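# Set the yellow wire apart from the other wires

## Task

Place the yellow wire on the table on its own, at least a hand's width away from each of the other wires, and do not let any wire end up hanging over the table's edge.

## Robot and tools

Robot: two arms, left_arm and right_arm, each with a two-finger gripper and a wrist camera. In the scene frame the origin sits at table-top height, midway between the arms and a little behind the near edge of the table; +x points out over the table, +z points up, and left_arm is on the +y side (about y +0.278 m), right_arm on the -y side (about y -0.311 m). Arm names do not match image sides. Each gripper's fingers point along its own +z and open and close along its y. end_effector_position is the point between the pads, roughly 1 cm short of the fingertips.

Frames: hand positions, quaternions (wxyz), velocities and targets in results are given in each arm's own base frame, which is nearly aligned with the scene frame. Fixed cameras and the table use the scene frame. Offsets move along the arm's base axes and rotate about the Hand target's position.

Row layout, shared by execute_actions and move: one row of 14 numbers, each from -1 to 1, always covering both arms: dx, dy, dz, rx, ry, rz, opening for left_arm, then the same seven for right_arm. dx to rz are an offset from that arm's Hand target as it stood when the action or move began, not an absolute pose. 1.0 equals 0.6 m for dx, dy, dz and 180 degrees for rx, ry, rz, which form one rotation vector. Opening is absolute: +1 fully open (0.093 m), -1 closed. To keep an arm where it is, send zeros for its six pose numbers and repeat its current opening; a zero in the opening slot closes halfway, so do not use it by accident.

execute_actions(actions, cameras): actions is a list of actions; each action is a list of up to 15 rows, one per 1/30 s step; a short action repeats its last row to fill 15 steps. Every row counts from the start pose of its action, so sending the same offset again moves further. An empty actions list returns state plus all camera images. cameras takes names, ["all"] or [].

move(target, speed, blend, opening_speed, grip_force, blocking, cameras): straight-line paths toward target, one row or a list of up to 15 rows; every row is an offset from the same starting Hand targets. speed is the path's top speed in m/s, 0.002 to 2.9 (default 0.25), one value or one per row; rotation is limited to twice that in rad/s. blend in metres rounds corners of a list; 0 stops at each point. opening_speed is the opening rate per second on the -1 to +1 scale, at least 0.2. grip_force is newtons per pad, 10 to 50, one value or one per arm; it persists, and lower values close slowly. blocking=false returns after about 0.5 s while the move continues. The whole move is capped at 10 s. Paths do not avoid obstacles or the other arm; faster moves lag, overshoot and hit harder. Route around an arm's own base rather than close past it.

wait(seconds 0 to 10) lets time run; stop brakes a running move; zoom_image(camera, region [x0, y0, x1, y1] in pixels, at most 504 by 504) magnifies the newest image of cam_head_left, cam_head_right, cam_high, cam_low, cam_left_wrist or cam_right_wrist; finished_scene(scene 1 or 2) ends the scene irrevocably, and nothing else should be called in that reply. read_manual gives only licence text.

Results: Hand target is the last commanded pose per arm (after the 40-degree orientation clip) and is the base for the next offsets. Grippers often settle short or tilted, so check the real position and orientation after each move and send the remaining difference as an offset. grip_measured: +1 open, -1 closed; pads meet near -0.94, and each millimetre of object width adds about 0.0208. Joint positions end with the finger gap in metres. Joint velocities may say within noise. Joint torques include the arm's own weight. Tool commands shows current commands. The move: line reports the ending (done, off_target, moving, held, fault) and limits (paced means clipped, held means steps were withheld). MOTOR HOT appears at 75 C; at 90 C the arm folds up and is out for the scene.

Avoid: wires falling or left off the table, releasing a wire while it is still moving, fast contact with the table or fixtures (the bar and plate behind the bases rise up to about 3 cm, plus a low rail), any contact between the two arms or grippers, closing one gripper on the other's fingers, pulling on a wrist camera cable, long pushes into things or stretched-out holds that heat motors. Loose objects may be nudged occasionally, so confirm with cameras that the yellow wire lies clear of the others and fully on the table before finishing.

Each tool is called after "Call:" as name(argument=value, ...) on one line, values as JSON.

## Session

Call:
execute_actions(actions=[])

Scene clock: 0.00 s.
left_arm: end_effector_position=(+0.3408, -0.2922, +0.2526) grip_measured=-0.917 end_effector_quat_wxyz=(+0.461, +0.506, +0.587, -0.432) | right_arm: end_effector_position=(+0.3775, +0.0019, +0.3966) grip_measured=+1.000 end_effector_quat_wxyz=(+0.703, -0.002, +0.712, +0.002)
Joint positions: left_arm=[-0.378 1.628 1.145 0.067 1.048 0.324 0.001] | right_arm=[0.005 1.053 1.04 0 0 0 0.093]
Joint velocities: within noise
Joint torques (N m): no reading
Motor temperatures (°C): left_arm=[25 28 28 29 25 28 28] | right_arm=[25 31 31 28 26 25 27]
Heat: left arm: 29 °C; right arm: 31 °C.
Hand target: left_arm +0.3436, -0.2899, +0.2611; +0.471, +0.506, +0.584, -0.426 | right_arm +0.3737, -0.0008, +0.4047; +0.708, +0.001, +0.706, -0.001
Tool commands: left_gripper/opening=-0.923595 right_gripper/opening=+1.0

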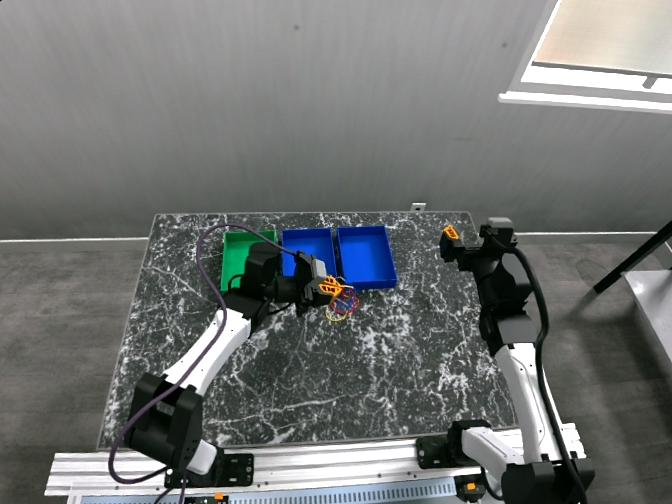

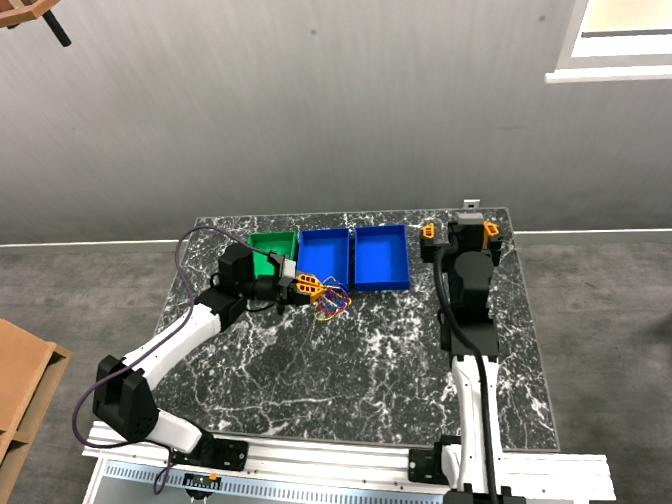

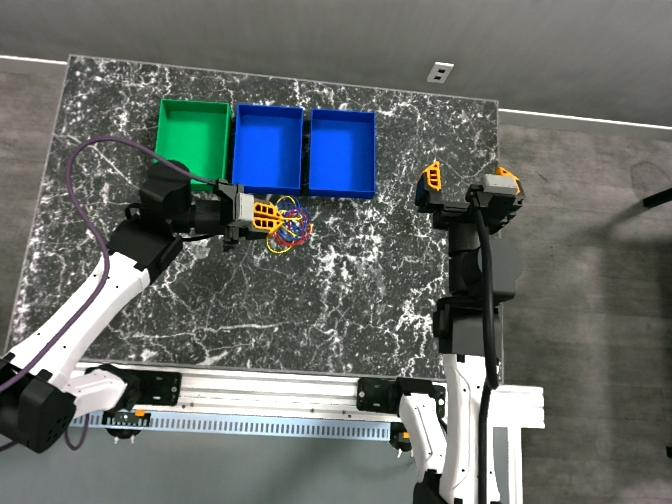

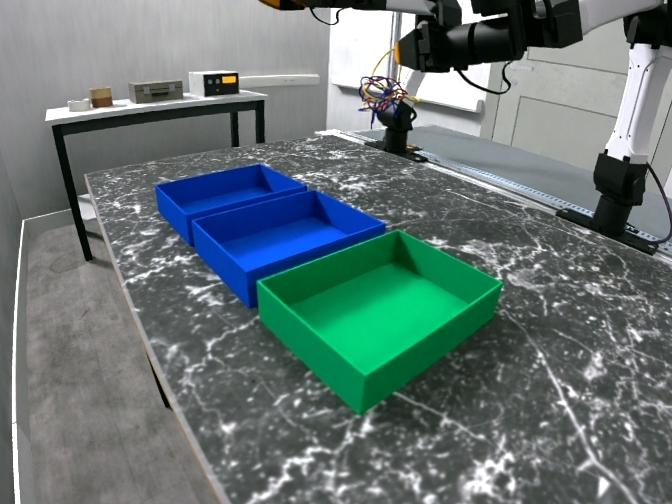

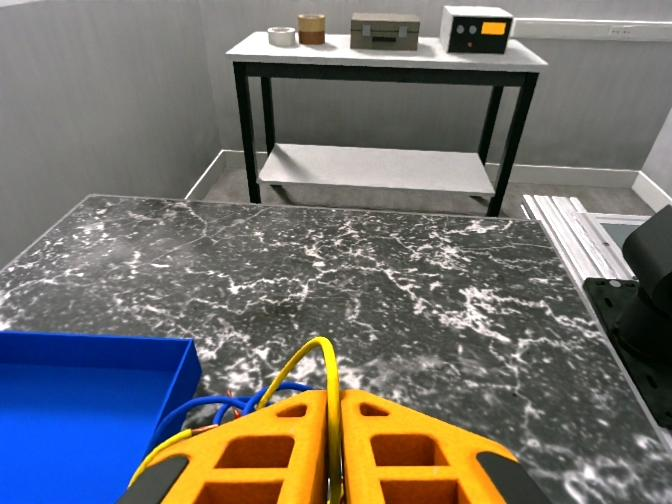

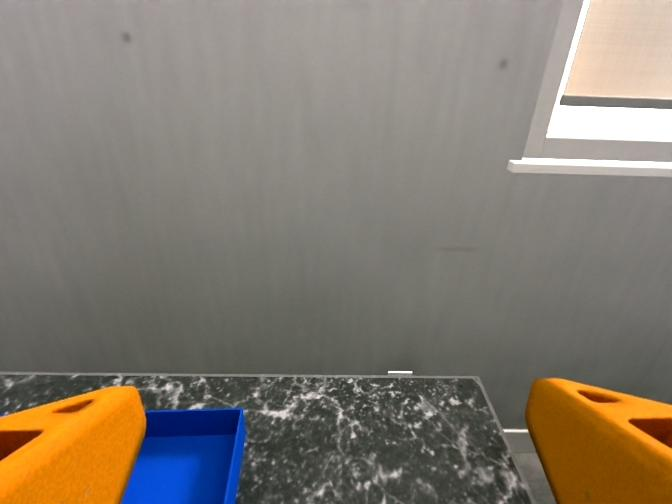

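Call:
zoom_image(camera="cam_high", region=[230, 170, 350, 270])

Call:
zoom_image(camera="cam_low", region=[320, 20, 480, 140])

Call:
zoom_image(camera="cam_left_wrist", region=[100, 300, 450, 504])

Call:
zoom_image(camera="cam_head_right", region=[260, 240, 380, 340])

Scaled by 4.200 from the camera's 672x504 image, which has a finer 960x720 frame.

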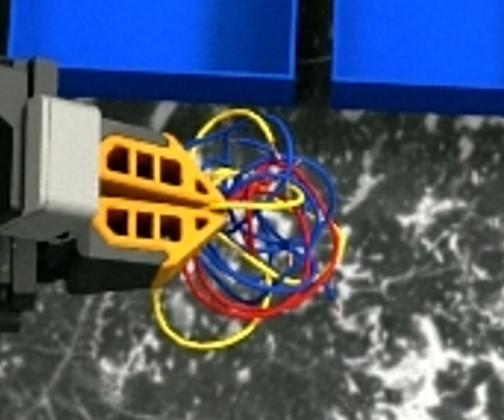

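Scaled by 3.150 from the camera's 672x504 image, which has a finer 960x720 frame.

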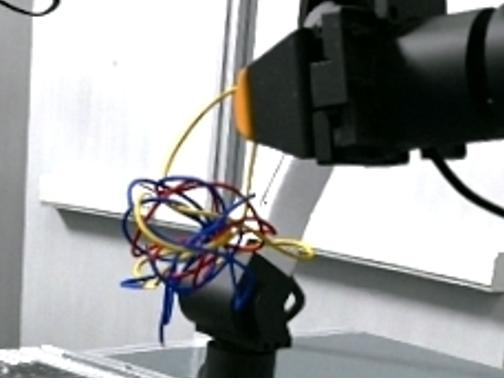

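Scaled by 1.440 from the camera's 672x504 image, which has a finer 960x720 frame.

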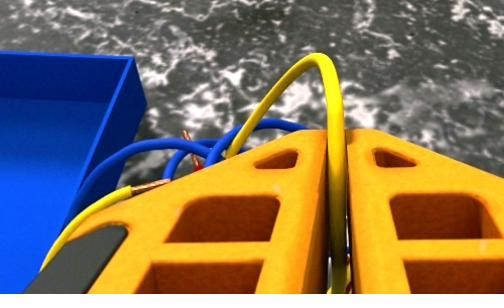

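Scaled by 4.200 from the camera's 672x504 image, which has a finer 960x720 frame.

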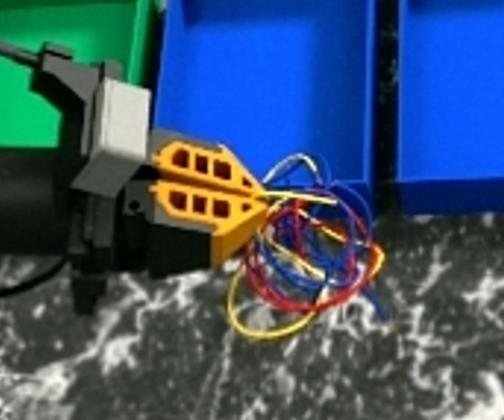

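Call:
move(target=[0, 0, 0, 0, 0, 0, -0.93, -0.0895, 0.1117, -0.192, 0, 0, 0.5, 1.0], speed=0.2, cameras=["cam_right_wrist", "cam_high", "cam_left_wrist"])

Scene clock: 119.90 s.
left_arm: end_effector_position=(+0.3408, -0.2922, +0.2526) grip_measured=-0.923 end_effector_quat_wxyz=(+0.461, +0.506, +0.587, -0.432) | right_arm: end_effector_position=(+0.3253, +0.0648, +0.2858) grip_measured=+1.000 end_effector_quat_wxyz=(+0.571, -0.389, +0.593, +0.413)
Joint positions: left_arm=[-0.378 1.628 1.145 0.067 1.048 0.324 0.001] | right_arm=[-0.336 1.366 0.842 0.324 -1.541 -0.153 0.093]
Joint torques (N m): left_arm=[-0.17 -8.92 8.28 1.72 0.21 0.16] | right_arm=[1.02 -6.41 5.81 1.92 -0.39 -0.29]
Motor temperatures (°C): left_arm=[25 37 37 36 25 28 28] | right_arm=[25 32 38 47 26 25 26]
Heat: left arm: 37 °C; right arm: 47 °C.
Hand target: left_arm +0.3436, -0.2899, +0.2611; +0.471, +0.506, +0.584, -0.426 | right_arm +0.3200, +0.0663, +0.2895; +0.501, -0.499, +0.500, +0.500
Off the commanded pose: left_arm 0.009 m, 1 deg | right_arm 0.007 m, 21 deg.
joint sent to its limit (right arm) — joint 5 (wrist yaw), lower limit. The joint targets are off in position and orientation.
move: off_target (right_arm)
camera_calibration:
cam_right_wrist: T_world_to_cam=[[0.922496, -0.384275, -0.0365148, -0.268325], [-0.212201, -0.425834, -0.879566, 0.382623], [0.322446, 0.819145, -0.474374, 0.0645864], [0, 0, 0, 1]] pos_world=[0.307896, 0.00691809, 0.357383]
Images, in order (width x height): cam_high 672x504, cam_left_wrist 672x504, cam_right_wrist 672x504.

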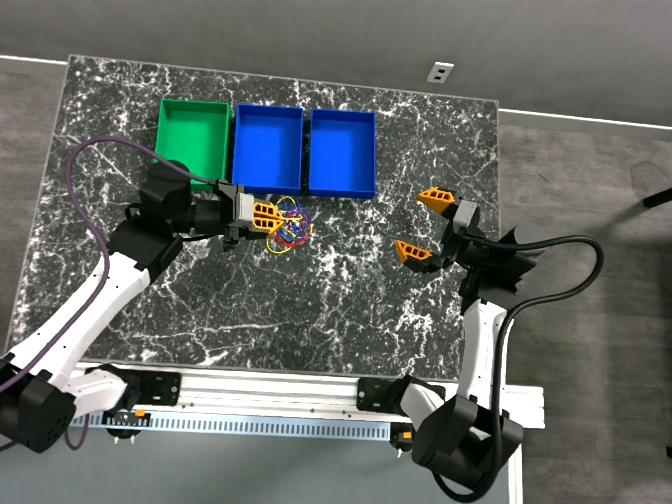

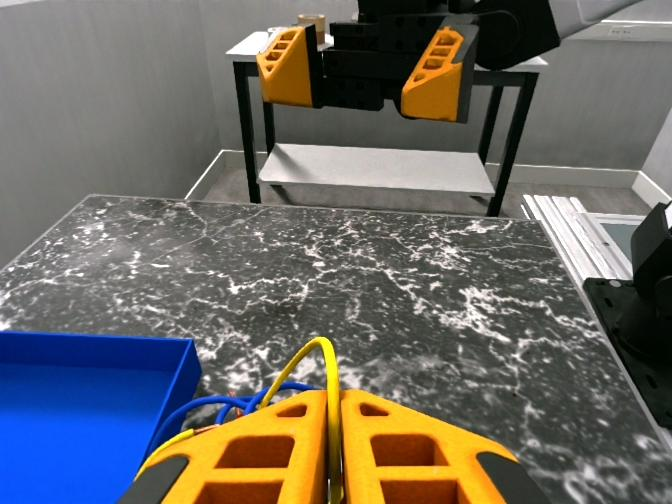

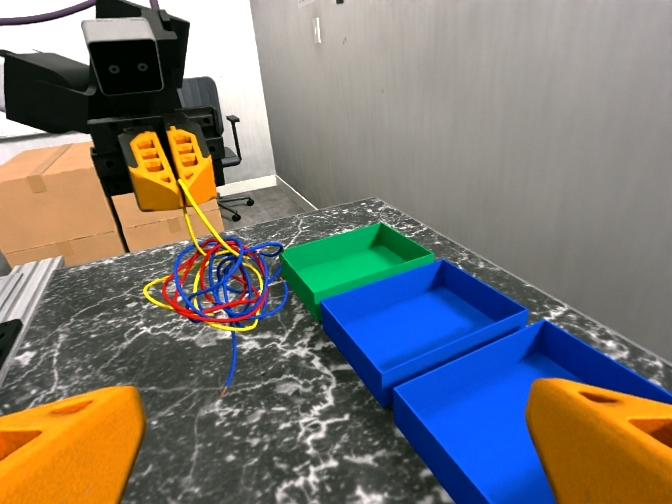

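Call:
zoom_image(camera="cam_right_wrist", region=[120, 110, 320, 410])

Call:
zoom_image(camera="cam_right_wrist", region=[130, 170, 300, 340])

Scaled by 1.680 from the camera's 672x504 image, which has a finer 960x720 frame.

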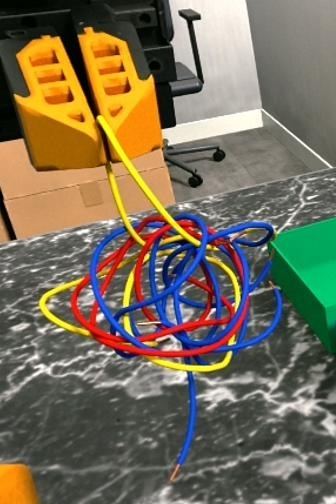

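Scaled by 2.965 from the camera's 672x504 image, which has a finer 960x720 frame.

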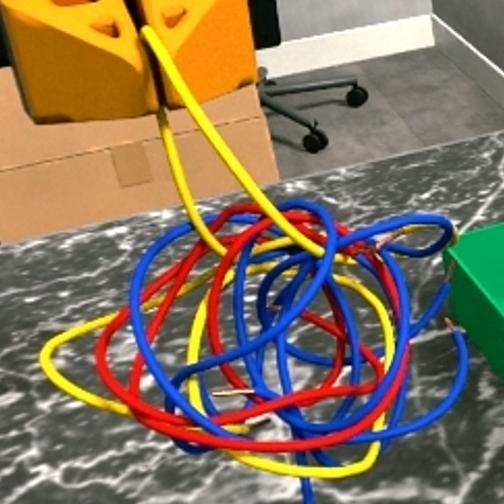

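Call:
move(target=[0, 0, -0.25, 0, 0, 0, -0.93, 0, 0, 0, 0, 0, 0, 1.0], speed=0.12, cameras=["cam_right_wrist", "cam_high", "cam_low"])

Scene clock: 210.53 s.
left_arm: end_effector_position=(+0.3394, -0.2916, +0.1129) grip_measured=-0.923 end_effector_quat_wxyz=(+0.460, +0.508, +0.588, -0.431) | right_arm: end_effector_position=(+0.3253, +0.0648, +0.2858) grip_measured=+1.000 end_effector_quat_wxyz=(+0.572, -0.390, +0.592, +0.412)
Joint positions: left_arm=[-0.378 1.907 0.846 0.636 1.048 0.334 0.001] | right_arm=[-0.336 1.366 0.842 0.324 -1.541 -0.157 0.093]
Joint torques (N m): left_arm=[-0.18 -7.72 5.16 2.18 0.22 0.1] | right_arm=[0.95 -6.23 5.87 1.89 -0.39 -0.26]
Motor temperatures (°C): left_arm=[25 38 38 38 25 28 28] | right_arm=[24 34 37 40 26 25 26]
Heat: left arm: 38 °C; right arm: 40 °C.
Hand target: left_arm +0.3436, -0.2900, +0.1111; +0.471, +0.506, +0.584, -0.426 | right_arm +0.3200, +0.0663, +0.2895; +0.501, -0.499, +0.500, +0.500
Off the commanded pose: left_arm 0.005 m, 1 deg | right_arm 0.007 m, 21 deg.
joint sent to its limit (right arm) — joint 5 (wrist yaw), lower limit. The joint targets are off in position and orientation.
move: off_target (right_arm)
camera_calibration:
cam_right_wrist: T_world_to_cam=[[0.922656, -0.384298, -0.0319597, -0.269686], [-0.208439, -0.427274, -0.879767, 0.381531], [0.324437, 0.818384, -0.474329, 0.0639801], [0, 0, 0, 1]] pos_world=[0.307596, 0.00701811, 0.357387]
Images, in order (width x height): cam_high 672x504, cam_low 672x504, cam_right_wrist 672x504.

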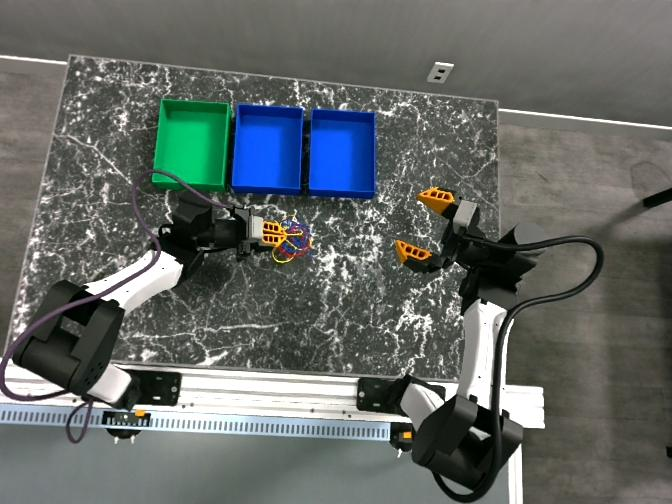

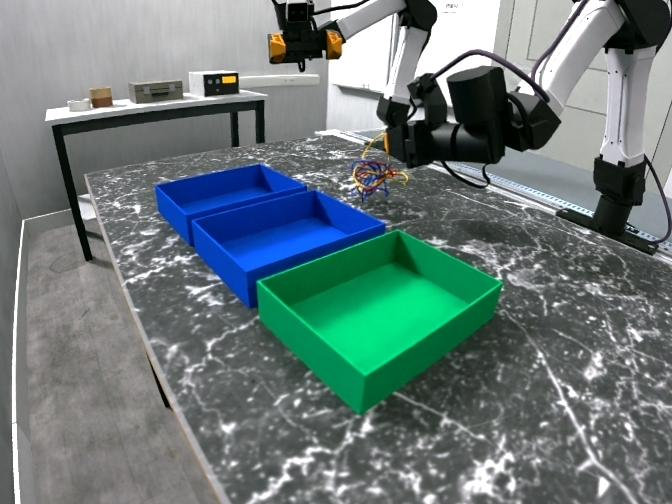

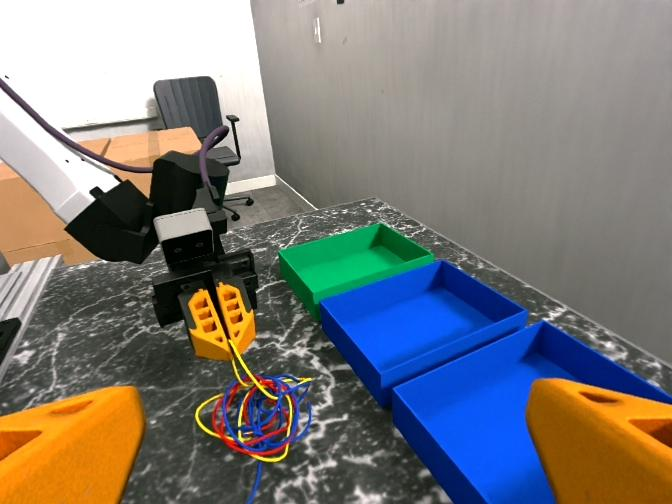

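Call:
zoom_image(camera="cam_low", region=[320, 110, 460, 215])

Call:
zoom_image(camera="cam_right_wrist", region=[180, 330, 330, 504])

Scaled by 3.600 from the camera's 672x504 image, which has a finer 960x720 frame.

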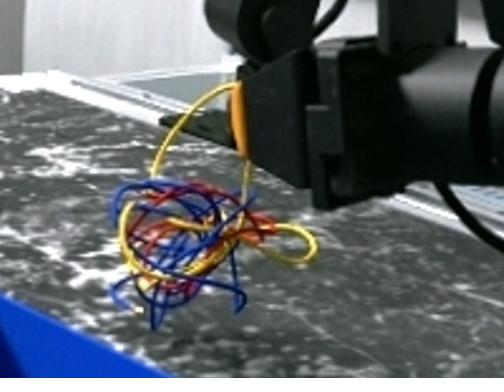

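Scaled by 2.897 from the camera's 672x504 image, which has a finer 960x720 frame.

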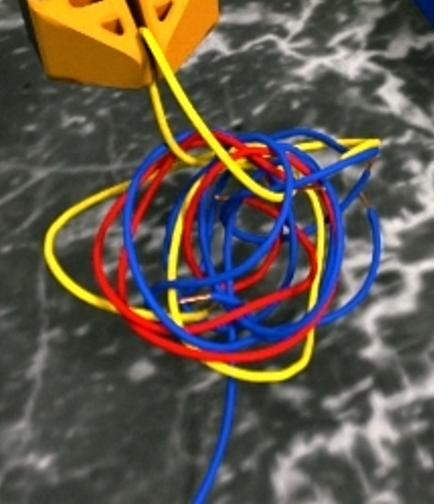

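Call:
move(target=[0, 0, 0, 0, 0, 0, -0.93, -0.0113, 0.2222, -0.2212, -0.25, 0, 0, 1.0], speed=0.15, cameras=["cam_right_wrist", "cam_high"])

Scene clock: 279.40 s.
left_arm: end_effector_position=(+0.3395, -0.2917, +0.1131) grip_measured=-0.923 end_effector_quat_wxyz=(+0.460, +0.508, +0.588, -0.431) | right_arm: end_effector_position=(+0.3103, +0.2015, +0.1545) grip_measured=+1.000 end_effector_quat_wxyz=(-0.279, +0.652, -0.648, -0.276)
Joint positions: left_arm=[-0.378 1.907 0.846 0.637 1.048 0.333 0.001] | right_arm=[0.252 1.69 1.318 -0.942 -0.774 -1.22 0.093]
Joint torques (N m): left_arm=[-0.17 -7.76 5.2 2.19 0.2 0.11] | right_arm=[0.57 -6.45 8.39 0.69 -0.41 -0.03]
Motor temperatures (°C): left_arm=[25 38 33 42 25 28 28] | right_arm=[24 35 38 40 27 25 26]
Heat: left arm: 42 °C; right arm: 40 °C.
Hand target: left_arm +0.3436, -0.2900, +0.1111; +0.471, +0.506, +0.584, -0.426 | right_arm +0.3132, +0.1996, +0.1568; -0.272, +0.652, -0.653, -0.271
Off the commanded pose: left_arm 0.005 m, 1 deg | right_arm 0.004 m, 1 deg.
move: done
camera_calibration:
cam_right_wrist: T_world_to_cam=[[0.999363, -0.0114242, 0.0338155, -0.316581], [-0.000214585, -0.949301, -0.314369, 0.274498], [0.0356925, 0.314161, -0.948699, 0.159216], [0, 0, 0, 1]] pos_world=[0.310756, 0.206945, 0.248047]
Images, in order (width x height): cam_high 672x504, cam_right_wrist 672x504.

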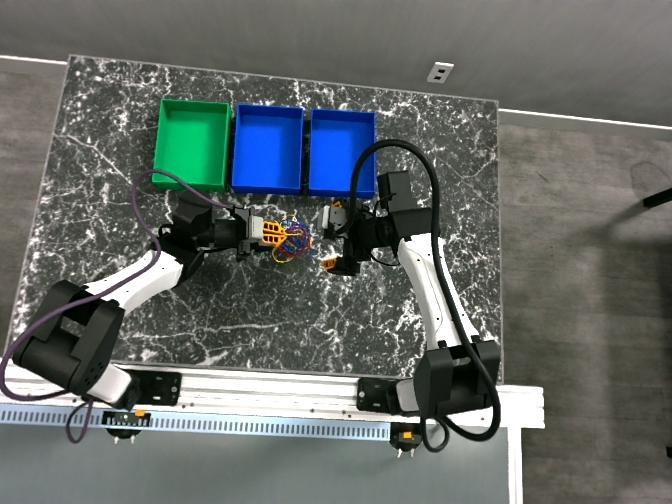

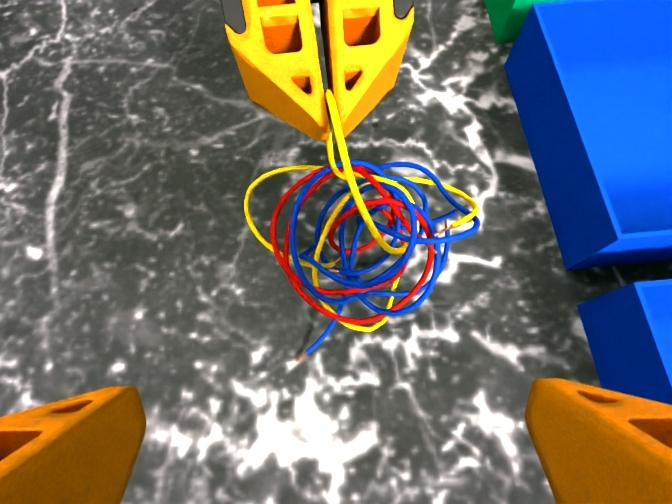

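Call:
zoom_image(camera="cam_right_wrist", region=[230, 140, 490, 370])

Call:
zoom_image(camera="cam_right_wrist", region=[240, 140, 360, 260])

Call:
zoom_image(camera="cam_right_wrist", region=[360, 140, 490, 260])

Call:
zoom_image(camera="cam_right_wrist", region=[270, 220, 400, 340])

Scaled by 1.938 from the camera's 672x504 image, which has a finer 960x720 frame.

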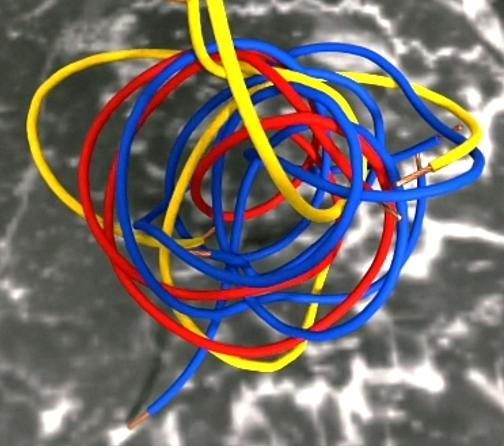

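Scaled by 4.200 from the camera's 672x504 image, which has a finer 960x720 frame.

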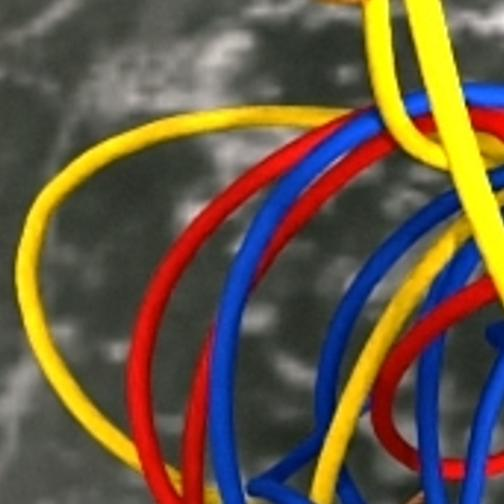

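Scaled by 3.877 from the camera's 672x504 image, which has a finer 960x720 frame.

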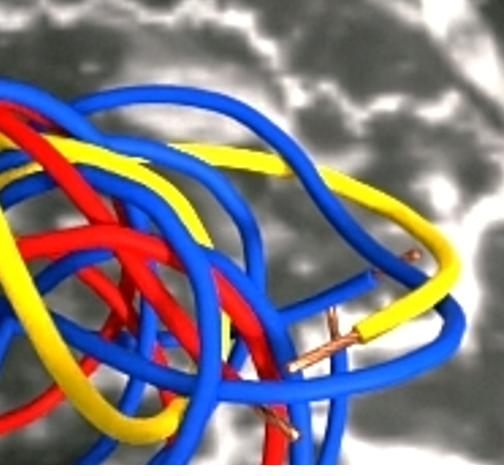

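Scaled by 3.877 from the camera's 672x504 image, which has a finer 960x720 frame.

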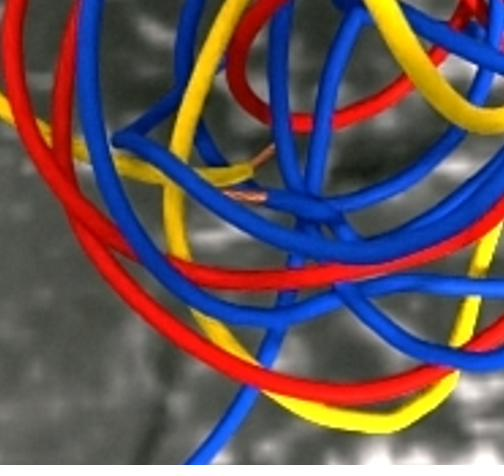

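Call:
move(target=[0, 0, 0, 0, 0, 0, -1.0, -0.0337, 0.065, -0.099, 0, 0, 0, -0.40], speed=0.1, opening_speed=0.6, cameras=["cam_right_wrist", "cam_left_wrist"])

Scene clock: 505.97 s.
left_arm: end_effector_position=(+0.3395, -0.2917, +0.1132) grip_measured=-0.970 end_effector_quat_wxyz=(+0.461, +0.508, +0.587, -0.430) | right_arm: end_effector_position=(+0.2896, +0.2395, +0.1031) grip_measured=-0.398 end_effector_quat_wxyz=(-0.274, +0.657, -0.646, -0.277)
Joint positions: left_arm=[-0.378 1.907 0.846 0.638 1.048 0.333 0] | right_arm=[0.387 1.69 1.101 -0.623 -0.732 -1.062 0.026]
Joint torques (N m): left_arm=[-0.14 -7.69 5.14 2.18 0.21 0.1] | right_arm=[0.79 -6.35 5 1.5 -0.38 0.18]
Motor temperatures (°C): left_arm=[25 39 32 49 25 28 28] | right_arm=[24 36 46 32 27 25 26]
Heat: left arm: 49 °C; right arm: 46 °C.
Hand target: left_arm +0.3436, -0.2900, +0.1111; +0.471, +0.506, +0.584, -0.426 | right_arm +0.2930, +0.2386, +0.0974; -0.272, +0.653, -0.653, -0.270
Off the commanded pose: left_arm 0.005 m, 1 deg | right_arm 0.007 m, 1 deg.
move: done
camera_calibration:
cam_left_wrist: T_world_to_cam=[[-0.994419, -0.105329, 0.00604435, 0.305784], [-0.068557, 0.601581, -0.795865, 0.326289], [0.0801915, -0.791837, -0.605444, -0.107741], [0, 0, 0, 1]] pos_world=[0.335087, -0.249394, 0.192602]
cam_right_wrist: T_world_to_cam=[[0.999517, 0.00138164, 0.0310426, -0.296546], [0.0108743, -0.951392, -0.30779, 0.291078], [0.0291085, 0.307979, -0.950948, 0.102889], [0, 0, 0, 1]] pos_world=[0.290243, 0.245652, 0.196638]
Images, in order (width x height): cam_left_wrist 672x504, cam_right_wrist 672x504.

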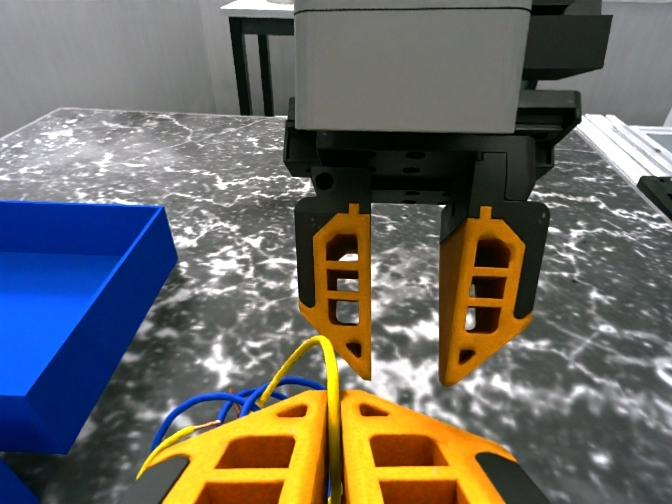

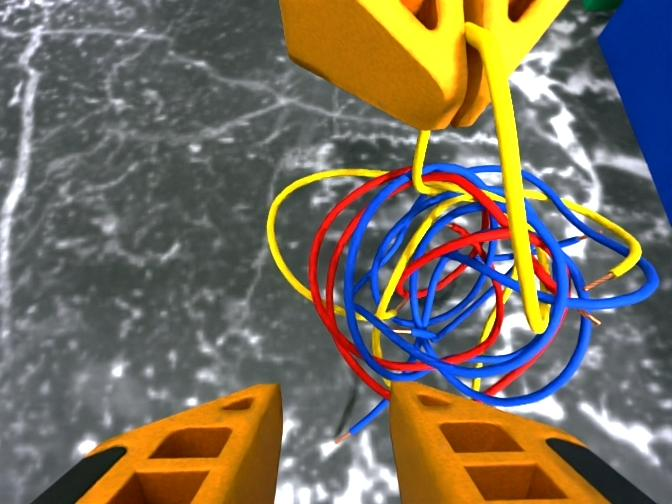

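Call:
zoom_image(camera="cam_right_wrist", region=[250, 120, 460, 280])

Call:
zoom_image(camera="cam_right_wrist", region=[400, 150, 670, 330])

Call:
zoom_image(camera="cam_right_wrist", region=[290, 260, 510, 440])

Scaled by 2.400 from the camera's 672x504 image, which has a finer 960x720 frame.

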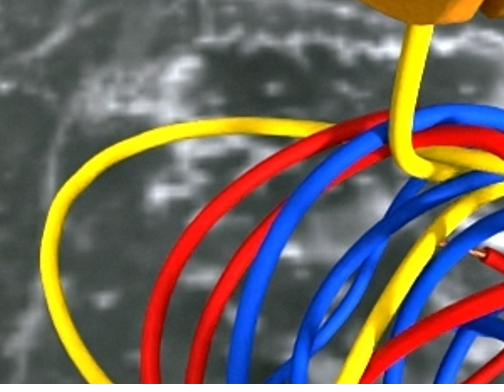

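Scaled by 1.867 from the camera's 672x504 image, which has a finer 960x720 frame.

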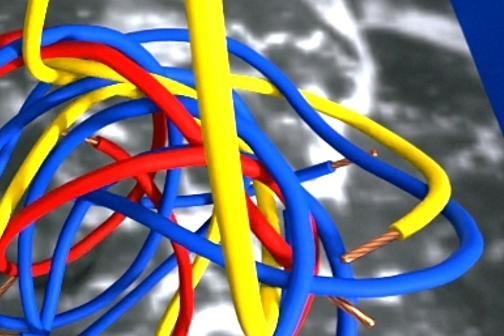

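Scaled by 2.291 from the camera's 672x504 image, which has a finer 960x720 frame.

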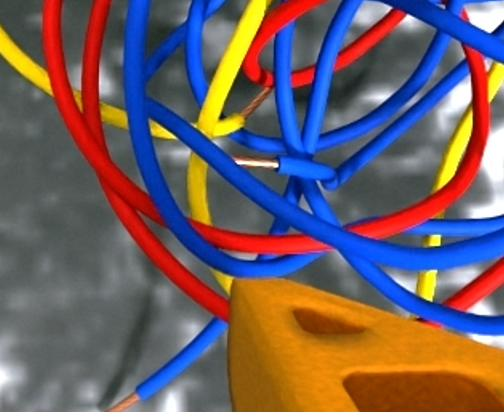

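Call:
move(target=[[0, 0, 0, 0, 0, 0, -1.0, -0.0717, -0.1477, 0.1043, 0, 0, 0, -0.1], [0, 0, 0, 0, 0, 0, -1.0, -0.0717, -0.1477, 0.1043, 0.1321, 0.3629, -0.5496, -0.1]], speed=[0.15, 0.3], cameras=["cam_right_wrist", "cam_high", "cam_low"])

Scene clock: 922.30 s.
left_arm: end_effector_position=(+0.3396, -0.2917, +0.1133) grip_measured=-0.970 end_effector_quat_wxyz=(+0.461, +0.508, +0.587, -0.430) | right_arm: end_effector_position=(+0.2468, +0.1506, +0.1498) grip_measured=-0.102 end_effector_quat_wxyz=(+0.115, +0.313, +0.875, +0.351)
Joint positions: left_arm=[-0.378 1.907 0.846 0.638 1.048 0.333 0] | right_arm=[0.326 1.047 0.761 -0.619 -0.388 1.148 0.04]
Joint torques (N m): left_arm=[-0.16 -7.71 5.16 2.16 0.21 0.11] | right_arm=[1.1 -4.41 7.38 2.06 -0.03 0.21]
Motor temperatures (°C): left_arm=[25 39 32 52 25 28 28] | right_arm=[24 37 38 34 27 25 26]
Heat: left arm: 52 °C; right arm: 38 °C.
Hand target: left_arm +0.3436, -0.2899, +0.1111; +0.471, +0.506, +0.584, -0.426 | right_arm +0.2500, +0.1500, +0.1599; +0.131, +0.317, +0.868, +0.358
Off the commanded pose: left_arm 0.005 m, 1 deg | right_arm 0.011 m, 2 deg.
move: off_target (right_arm)
camera_calibration:
cam_right_wrist: T_world_to_cam=[[-0.472062, -0.580381, -0.663563, 0.299766], [-0.881537, 0.304724, 0.360604, 0.152268], [-0.00708435, 0.755183, -0.655476, 0.0732529], [0, 0, 0, 1]] pos_world=[0.276257, 0.0722597, 0.192021]
Images, in order (width x height): cam_high 672x504, cam_low 672x504, cam_right_wrist 672x504.

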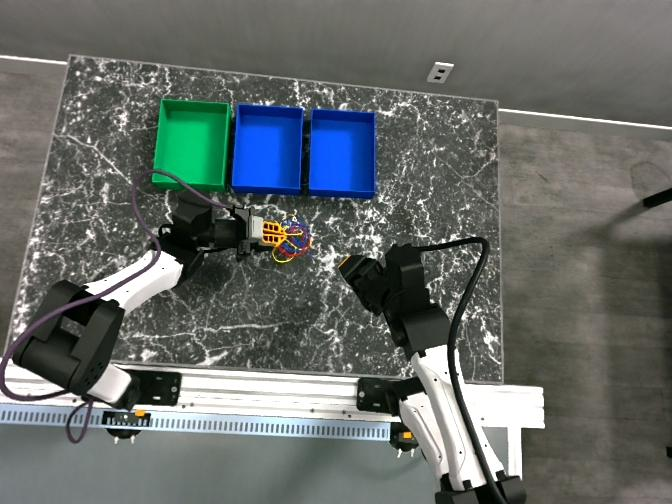

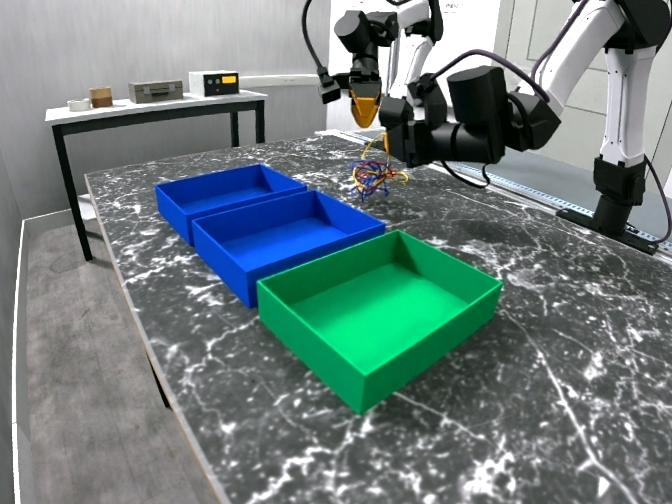

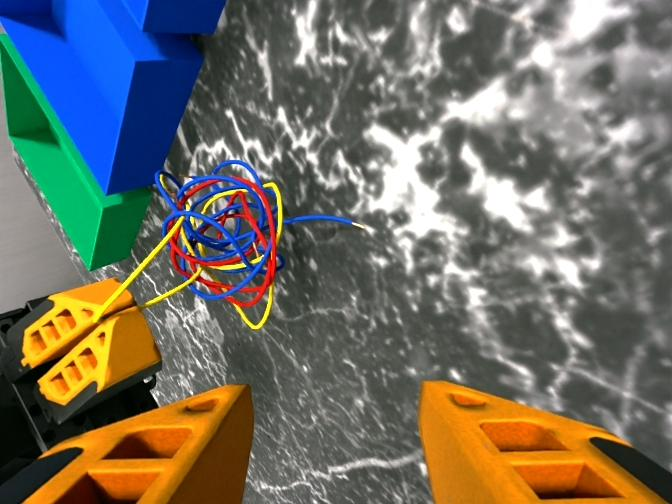

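Call:
zoom_image(camera="cam_right_wrist", region=[100, 140, 380, 350])

Scaled by 1.800 from the camera's 672x504 image, which has a finer 960x720 frame.

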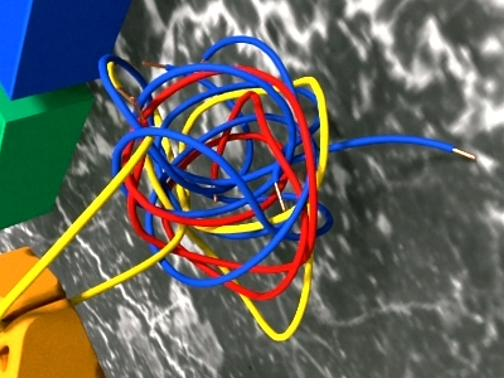

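Call:
move(target=[0, 0, 0, 0, 0, 0, -1.0, 0.0533, 0.1417, -0.131, -0.2748, -0.1161, 0.2443, -0.5], speed=0.25, cameras=["cam_right_wrist", "cam_left_wrist"])

Scene clock: 1152.67 s.
left_arm: end_effector_position=(+0.3396, -0.2917, +0.1133) grip_measured=-0.970 end_effector_quat_wxyz=(+0.461, +0.508, +0.587, -0.430) | right_arm: end_effector_position=(+0.2707, +0.2260, +0.0703) grip_measured=-0.498 end_effector_quat_wxyz=(+0.234, -0.163, +0.958, +0.037)
Joint positions: left_arm=[-0.378 1.907 0.846 0.638 1.048 0.333 0] | right_arm=[0.795 1.553 0.947 -0.532 0.209 0.411 0.021]
Joint torques (N m): left_arm=[-0.17 -7.75 5.11 2.17 0.23 0.1] | right_arm=[0.94 -5.59 8.43 1.75 0.24 -0.12]
Motor temperatures (°C): left_arm=[25 39 31 53 25 28 29] | right_arm=[24 34 43 40 26 25 26]
Heat: left arm: 53 °C; right arm: 43 °C.
Hand target: left_arm +0.3436, -0.2899, +0.1111; +0.471, +0.506, +0.584, -0.426 | right_arm +0.2820, +0.2350, +0.0814; +0.256, -0.167, +0.951, +0.044
Off the commanded pose: left_arm 0.005 m, 1 deg | right_arm 0.018 m, 3 deg.
move: off_target (right_arm)
camera_calibration:
cam_left_wrist: T_world_to_cam=[[-0.994424, -0.105305, 0.00569924, 0.305859], [-0.0682569, 0.601489, -0.79596, 0.326264], [0.0803908, -0.791911, -0.605322, -0.107789], [0, 0, 0, 1]] pos_world=[0.335088, -0.249394, 0.192703]
cam_right_wrist: T_world_to_cam=[[0.325138, -0.944959, 0.0365754, 0.119391], [-0.945663, -0.324998, 0.00987944, 0.363424], [0.00255128, -0.0378002, -0.999282, 0.16519], [0, 0, 0, 1]] pos_world=[0.304436, 0.237176, 0.157115]
Images, in order (width x height): cam_left_wrist 672x504, cam_right_wrist 672x504.

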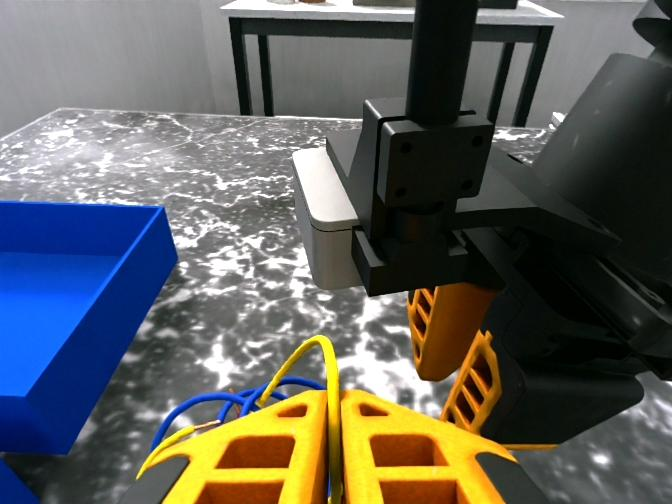

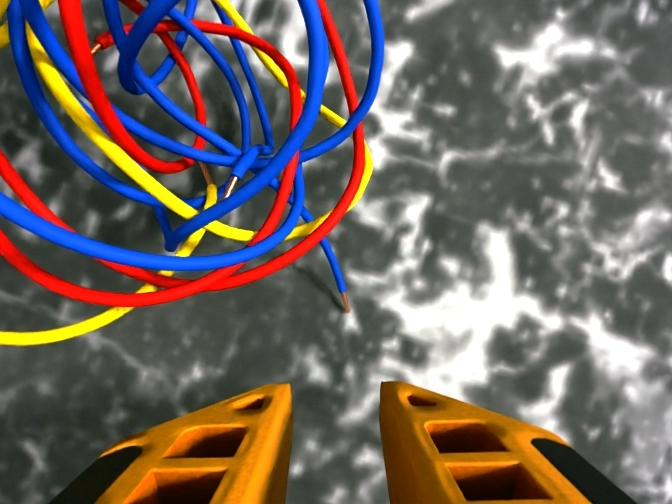

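Call:
move(target=[0, 0, 0, 0, 0, 0, -1.0, 0.0358, 0.0068, -0.0548, 0, 0, 0, -0.52], speed=0.08, cameras=["cam_right_wrist"])

Scene clock: 1210.23 s.
left_arm: end_effector_position=(+0.3398, -0.2918, +0.1139) grip_measured=-0.970 end_effector_quat_wxyz=(+0.462, +0.508, +0.586, -0.430) | right_arm: end_effector_position=(+0.2932, +0.2342, +0.0433) grip_measured=-0.518 end_effector_quat_wxyz=(+0.241, -0.167, +0.955, +0.034)
Joint positions: left_arm=[-0.378 1.907 0.846 0.643 1.048 0.333 0] | right_arm=[0.767 1.673 0.947 -0.395 0.209 0.374 0.02]
Joint torques (N m): left_arm=[-0.17 -7.75 5.15 2.13 0.21 0.1] | right_arm=[-0.4 -6.49 6.89 1.92 -0.01 -0.15]
Motor temperatures (°C): left_arm=[25 39 31 53 25 28 29] | right_arm=[24 36 48 39 26 25 26]
Heat: left arm: 53 °C; right arm: 48 °C.
Hand target: left_arm +0.3436, -0.2900, +0.1111; +0.471, +0.506, +0.584, -0.426 | right_arm +0.3034, +0.2391, +0.0485; +0.256, -0.167, +0.951, +0.044
Off the commanded pose: left_arm 0.005 m, 1 deg | right_arm 0.013 m, 2 deg.
move: off_target (right_arm)
camera_calibration:
cam_right_wrist: T_world_to_cam=[[0.329552, -0.942983, 0.0466734, 0.118665], [-0.943919, -0.330136, -0.00518539, 0.3889], [0.0202983, -0.042347, -0.998897, 0.134303], [0, 0, 0, 1]] pos_world=[0.325258, 0.245976, 0.130633]
Images, in order (width x height): cam_right_wrist 672x504.

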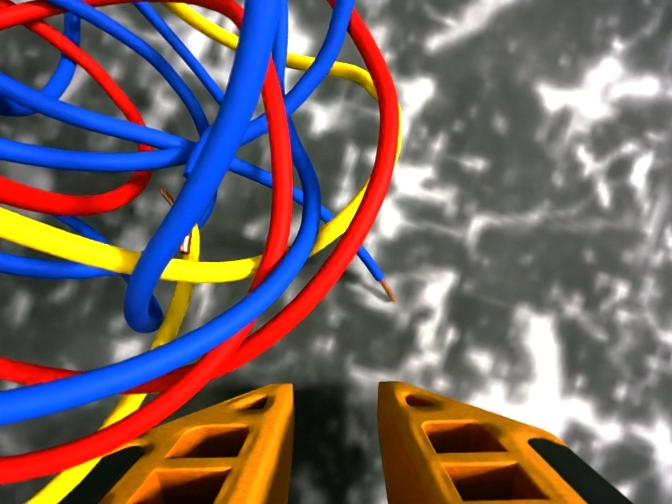

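Call:
move(target=[0, 0, 0, 0, 0, 0, -1.0, 0.0457, -0.008, -0.0117, 0, 0, 0, -0.52], speed=0.06, cameras=["cam_right_wrist"])

Scene clock: 1247.07 s.
left_arm: end_effector_position=(+0.3399, -0.2918, +0.1141) grip_measured=-0.970 end_effector_quat_wxyz=(+0.463, +0.508, +0.586, -0.430) | right_arm: end_effector_position=(+0.3200, +0.2318, +0.0400) grip_measured=-0.518 end_effector_quat_wxyz=(+0.248, -0.167, +0.953, +0.039)
Joint positions: left_arm=[-0.378 1.907 0.846 0.644 1.048 0.332 0] | right_arm=[0.703 1.733 0.991 -0.351 0.179 0.312 0.02]
Joint torques (N m): left_arm=[-0.16 -7.75 5.11 2.15 0.21 0.1] | right_arm=[-0.96 -5.81 7.47 1.86 -0.06 -0.22]
Heat: left arm: 54 °C; right arm: 46 °C.
Hand target: left_arm +0.3436, -0.2900, +0.1111; +0.471, +0.506, +0.584, -0.426 | right_arm +0.3308, +0.2343, +0.0415; +0.256, -0.167, +0.951, +0.044
Off the commanded pose: left_arm 0.005 m, 1 deg | right_arm 0.011 m, 1 deg.
move: off_target (right_arm)
camera_calibration:
cam_right_wrist: T_world_to_cam=[[0.331869, -0.942465, 0.0402817, 0.107101], [-0.942757, -0.332848, -0.0205244, 0.414284], [0.0327512, -0.0311644, -0.998978, 0.123773], [0, 0, 0, 1]] pos_world=[0.350972, 0.24269, 0.127835]
Images, in order (width x height): cam_right_wrist 672x504.

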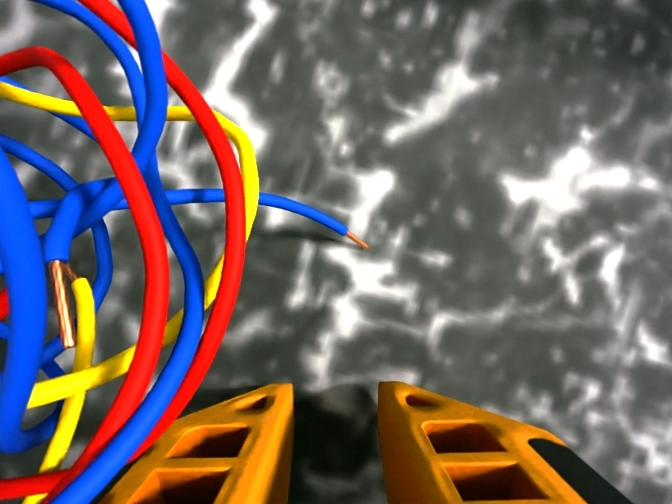

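Call:
move(target=[[0, 0, 0, 0, 0, 0, -1.0, -0.0513, -0.1072, 0.0808, 0, 0, 0, -0.52], [0, 0, 0, 0, 0, 0, -1.0, -0.0513, -0.1072, 0.0808, 0, 0, 0.2778, -0.52]], speed=[0.12, 0.3], cameras=["cam_right_wrist", "cam_high"])

Scene clock: 1288.57 s.
left_arm: end_effector_position=(+0.3399, -0.2918, +0.1141) grip_measured=-0.970 end_effector_quat_wxyz=(+0.463, +0.508, +0.586, -0.430) | right_arm: end_effector_position=(+0.2976, +0.1715, +0.0847) grip_measured=-0.518 end_effector_quat_wxyz=(+0.215, -0.551, +0.793, +0.142)
Joint positions: left_arm=[-0.378 1.907 0.846 0.644 1.048 0.332 0] | right_arm=[0.338 1.556 1.003 -0.656 -0.385 -0.806 0.02]
Joint torques (N m): left_arm=[-0.16 -7.73 5.16 2.14 0.2 0.11] | right_arm=[-0.66 -5.55 8.53 0.96 -0.55 -0.19]
Motor temperatures (°C): left_arm=[25 39 31 55 25 28 29] | right_arm=[24 37 46 39 26 25 26]
Heat: left arm: 55 °C; right arm: 46 °C.
Hand target: left_arm +0.3436, -0.2900, +0.1111; +0.471, +0.506, +0.584, -0.426 | right_arm +0.3000, +0.1700, +0.0900; +0.214, -0.553, +0.791, +0.148
Off the commanded pose: left_arm 0.005 m, 1 deg | right_arm 0.006 m, 1 deg.
move: done
camera_calibration:
cam_right_wrist: T_world_to_cam=[[0.933024, -0.357201, 0.0432786, -0.223589], [-0.355933, -0.933879, -0.0343809, 0.30361], [0.0526979, 0.0166739, -0.998471, 0.153066], [0, 0, 0, 1]] pos_world=[0.308613, 0.201116, 0.172947]
Images, in order (width x height): cam_high 672x504, cam_right_wrist 672x504.

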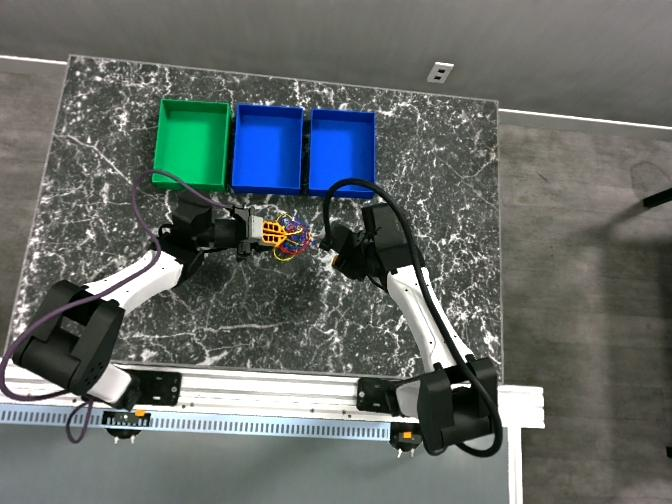

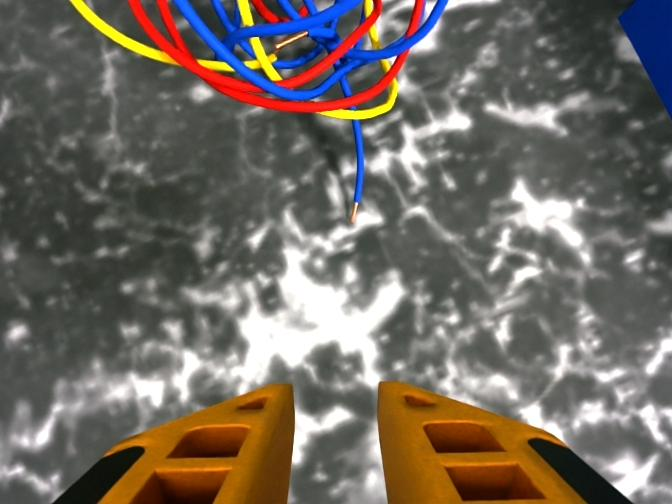

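Call:
move(target=[0, 0, 0.0833, 0, 0, 0, -1.0, 0.0438, -0.0313, 0.0278, 0.2139, -0.0567, 0.0543, -0.52], speed=0.15, cameras=["cam_right_wrist", "cam_left_wrist", "cam_low"])

Scene clock: 1351.13 s.
left_arm: end_effector_position=(+0.3369, -0.2907, +0.1387) grip_measured=-0.970 end_effector_quat_wxyz=(+0.455, +0.504, +0.592, -0.434) | right_arm: end_effector_position=(+0.3239, +0.1548, +0.1067) grip_measured=-0.518 end_effector_quat_wxyz=(+0.426, -0.526, +0.637, +0.370)
Joint positions: left_arm=[-0.378 1.821 0.872 0.516 1.048 0.324 0] | right_arm=[0 1.717 0.896 -0.351 -1.165 -1.116 0.02]
Joint torques (N m): left_arm=[-0.2 -12.31 8.9 1.44 0.23 0.11] | right_arm=[-0.66 -6.23 4.81 1.47 -1.03 -0.23]
Heat: left arm: 54 °C; right arm: 48 °C.
Hand target: left_arm +0.3436, -0.2900, +0.1611; +0.471, +0.506, +0.584, -0.426 | right_arm +0.3264, +0.1512, +0.1067; +0.439, -0.527, +0.628, +0.368
Off the commanded pose: left_arm 0.023 m, 2 deg | right_arm 0.004 m, 2 deg.
move: off_target (left_arm)
camera_calibration:
cam_left_wrist: T_world_to_cam=[[-0.993955, -0.107224, 0.0235708, 0.300006], [-0.0839113, 0.603546, -0.7929, 0.351141], [0.070792, -0.790085, -0.608895, -0.0871091], [0, 0, 0, 1]] pos_world=[0.333824, -0.248585, 0.218308]
cam_right_wrist: T_world_to_cam=[[0.980318, -0.197396, -0.00340594, -0.290106], [-0.151872, -0.742986, -0.651848, 0.268417], [0.126142, 0.639536, -0.758342, 0.0281099], [0, 0, 0, 1]] pos_world=[0.321616, 0.124187, 0.195296]
Images, in order (width x height): cam_low 672x504, cam_left_wrist 672x504, cam_right_wrist 672x504.

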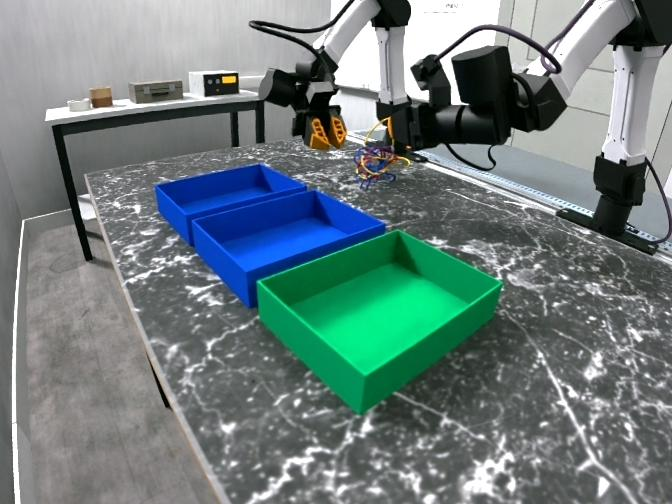

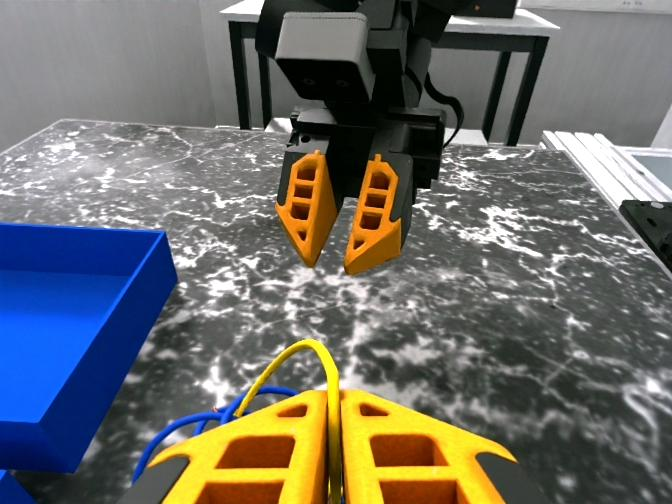

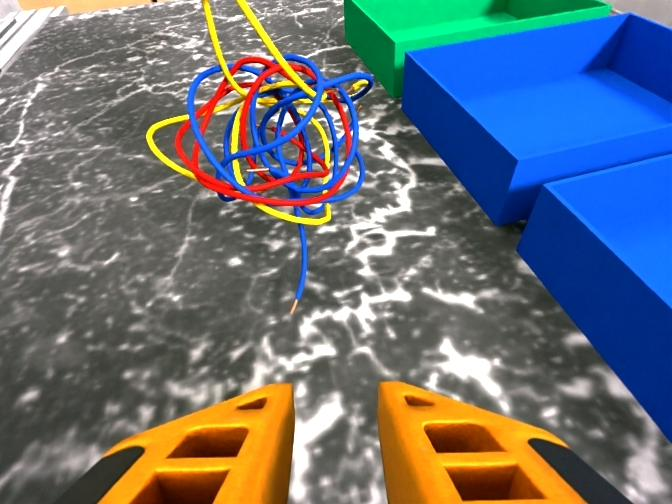

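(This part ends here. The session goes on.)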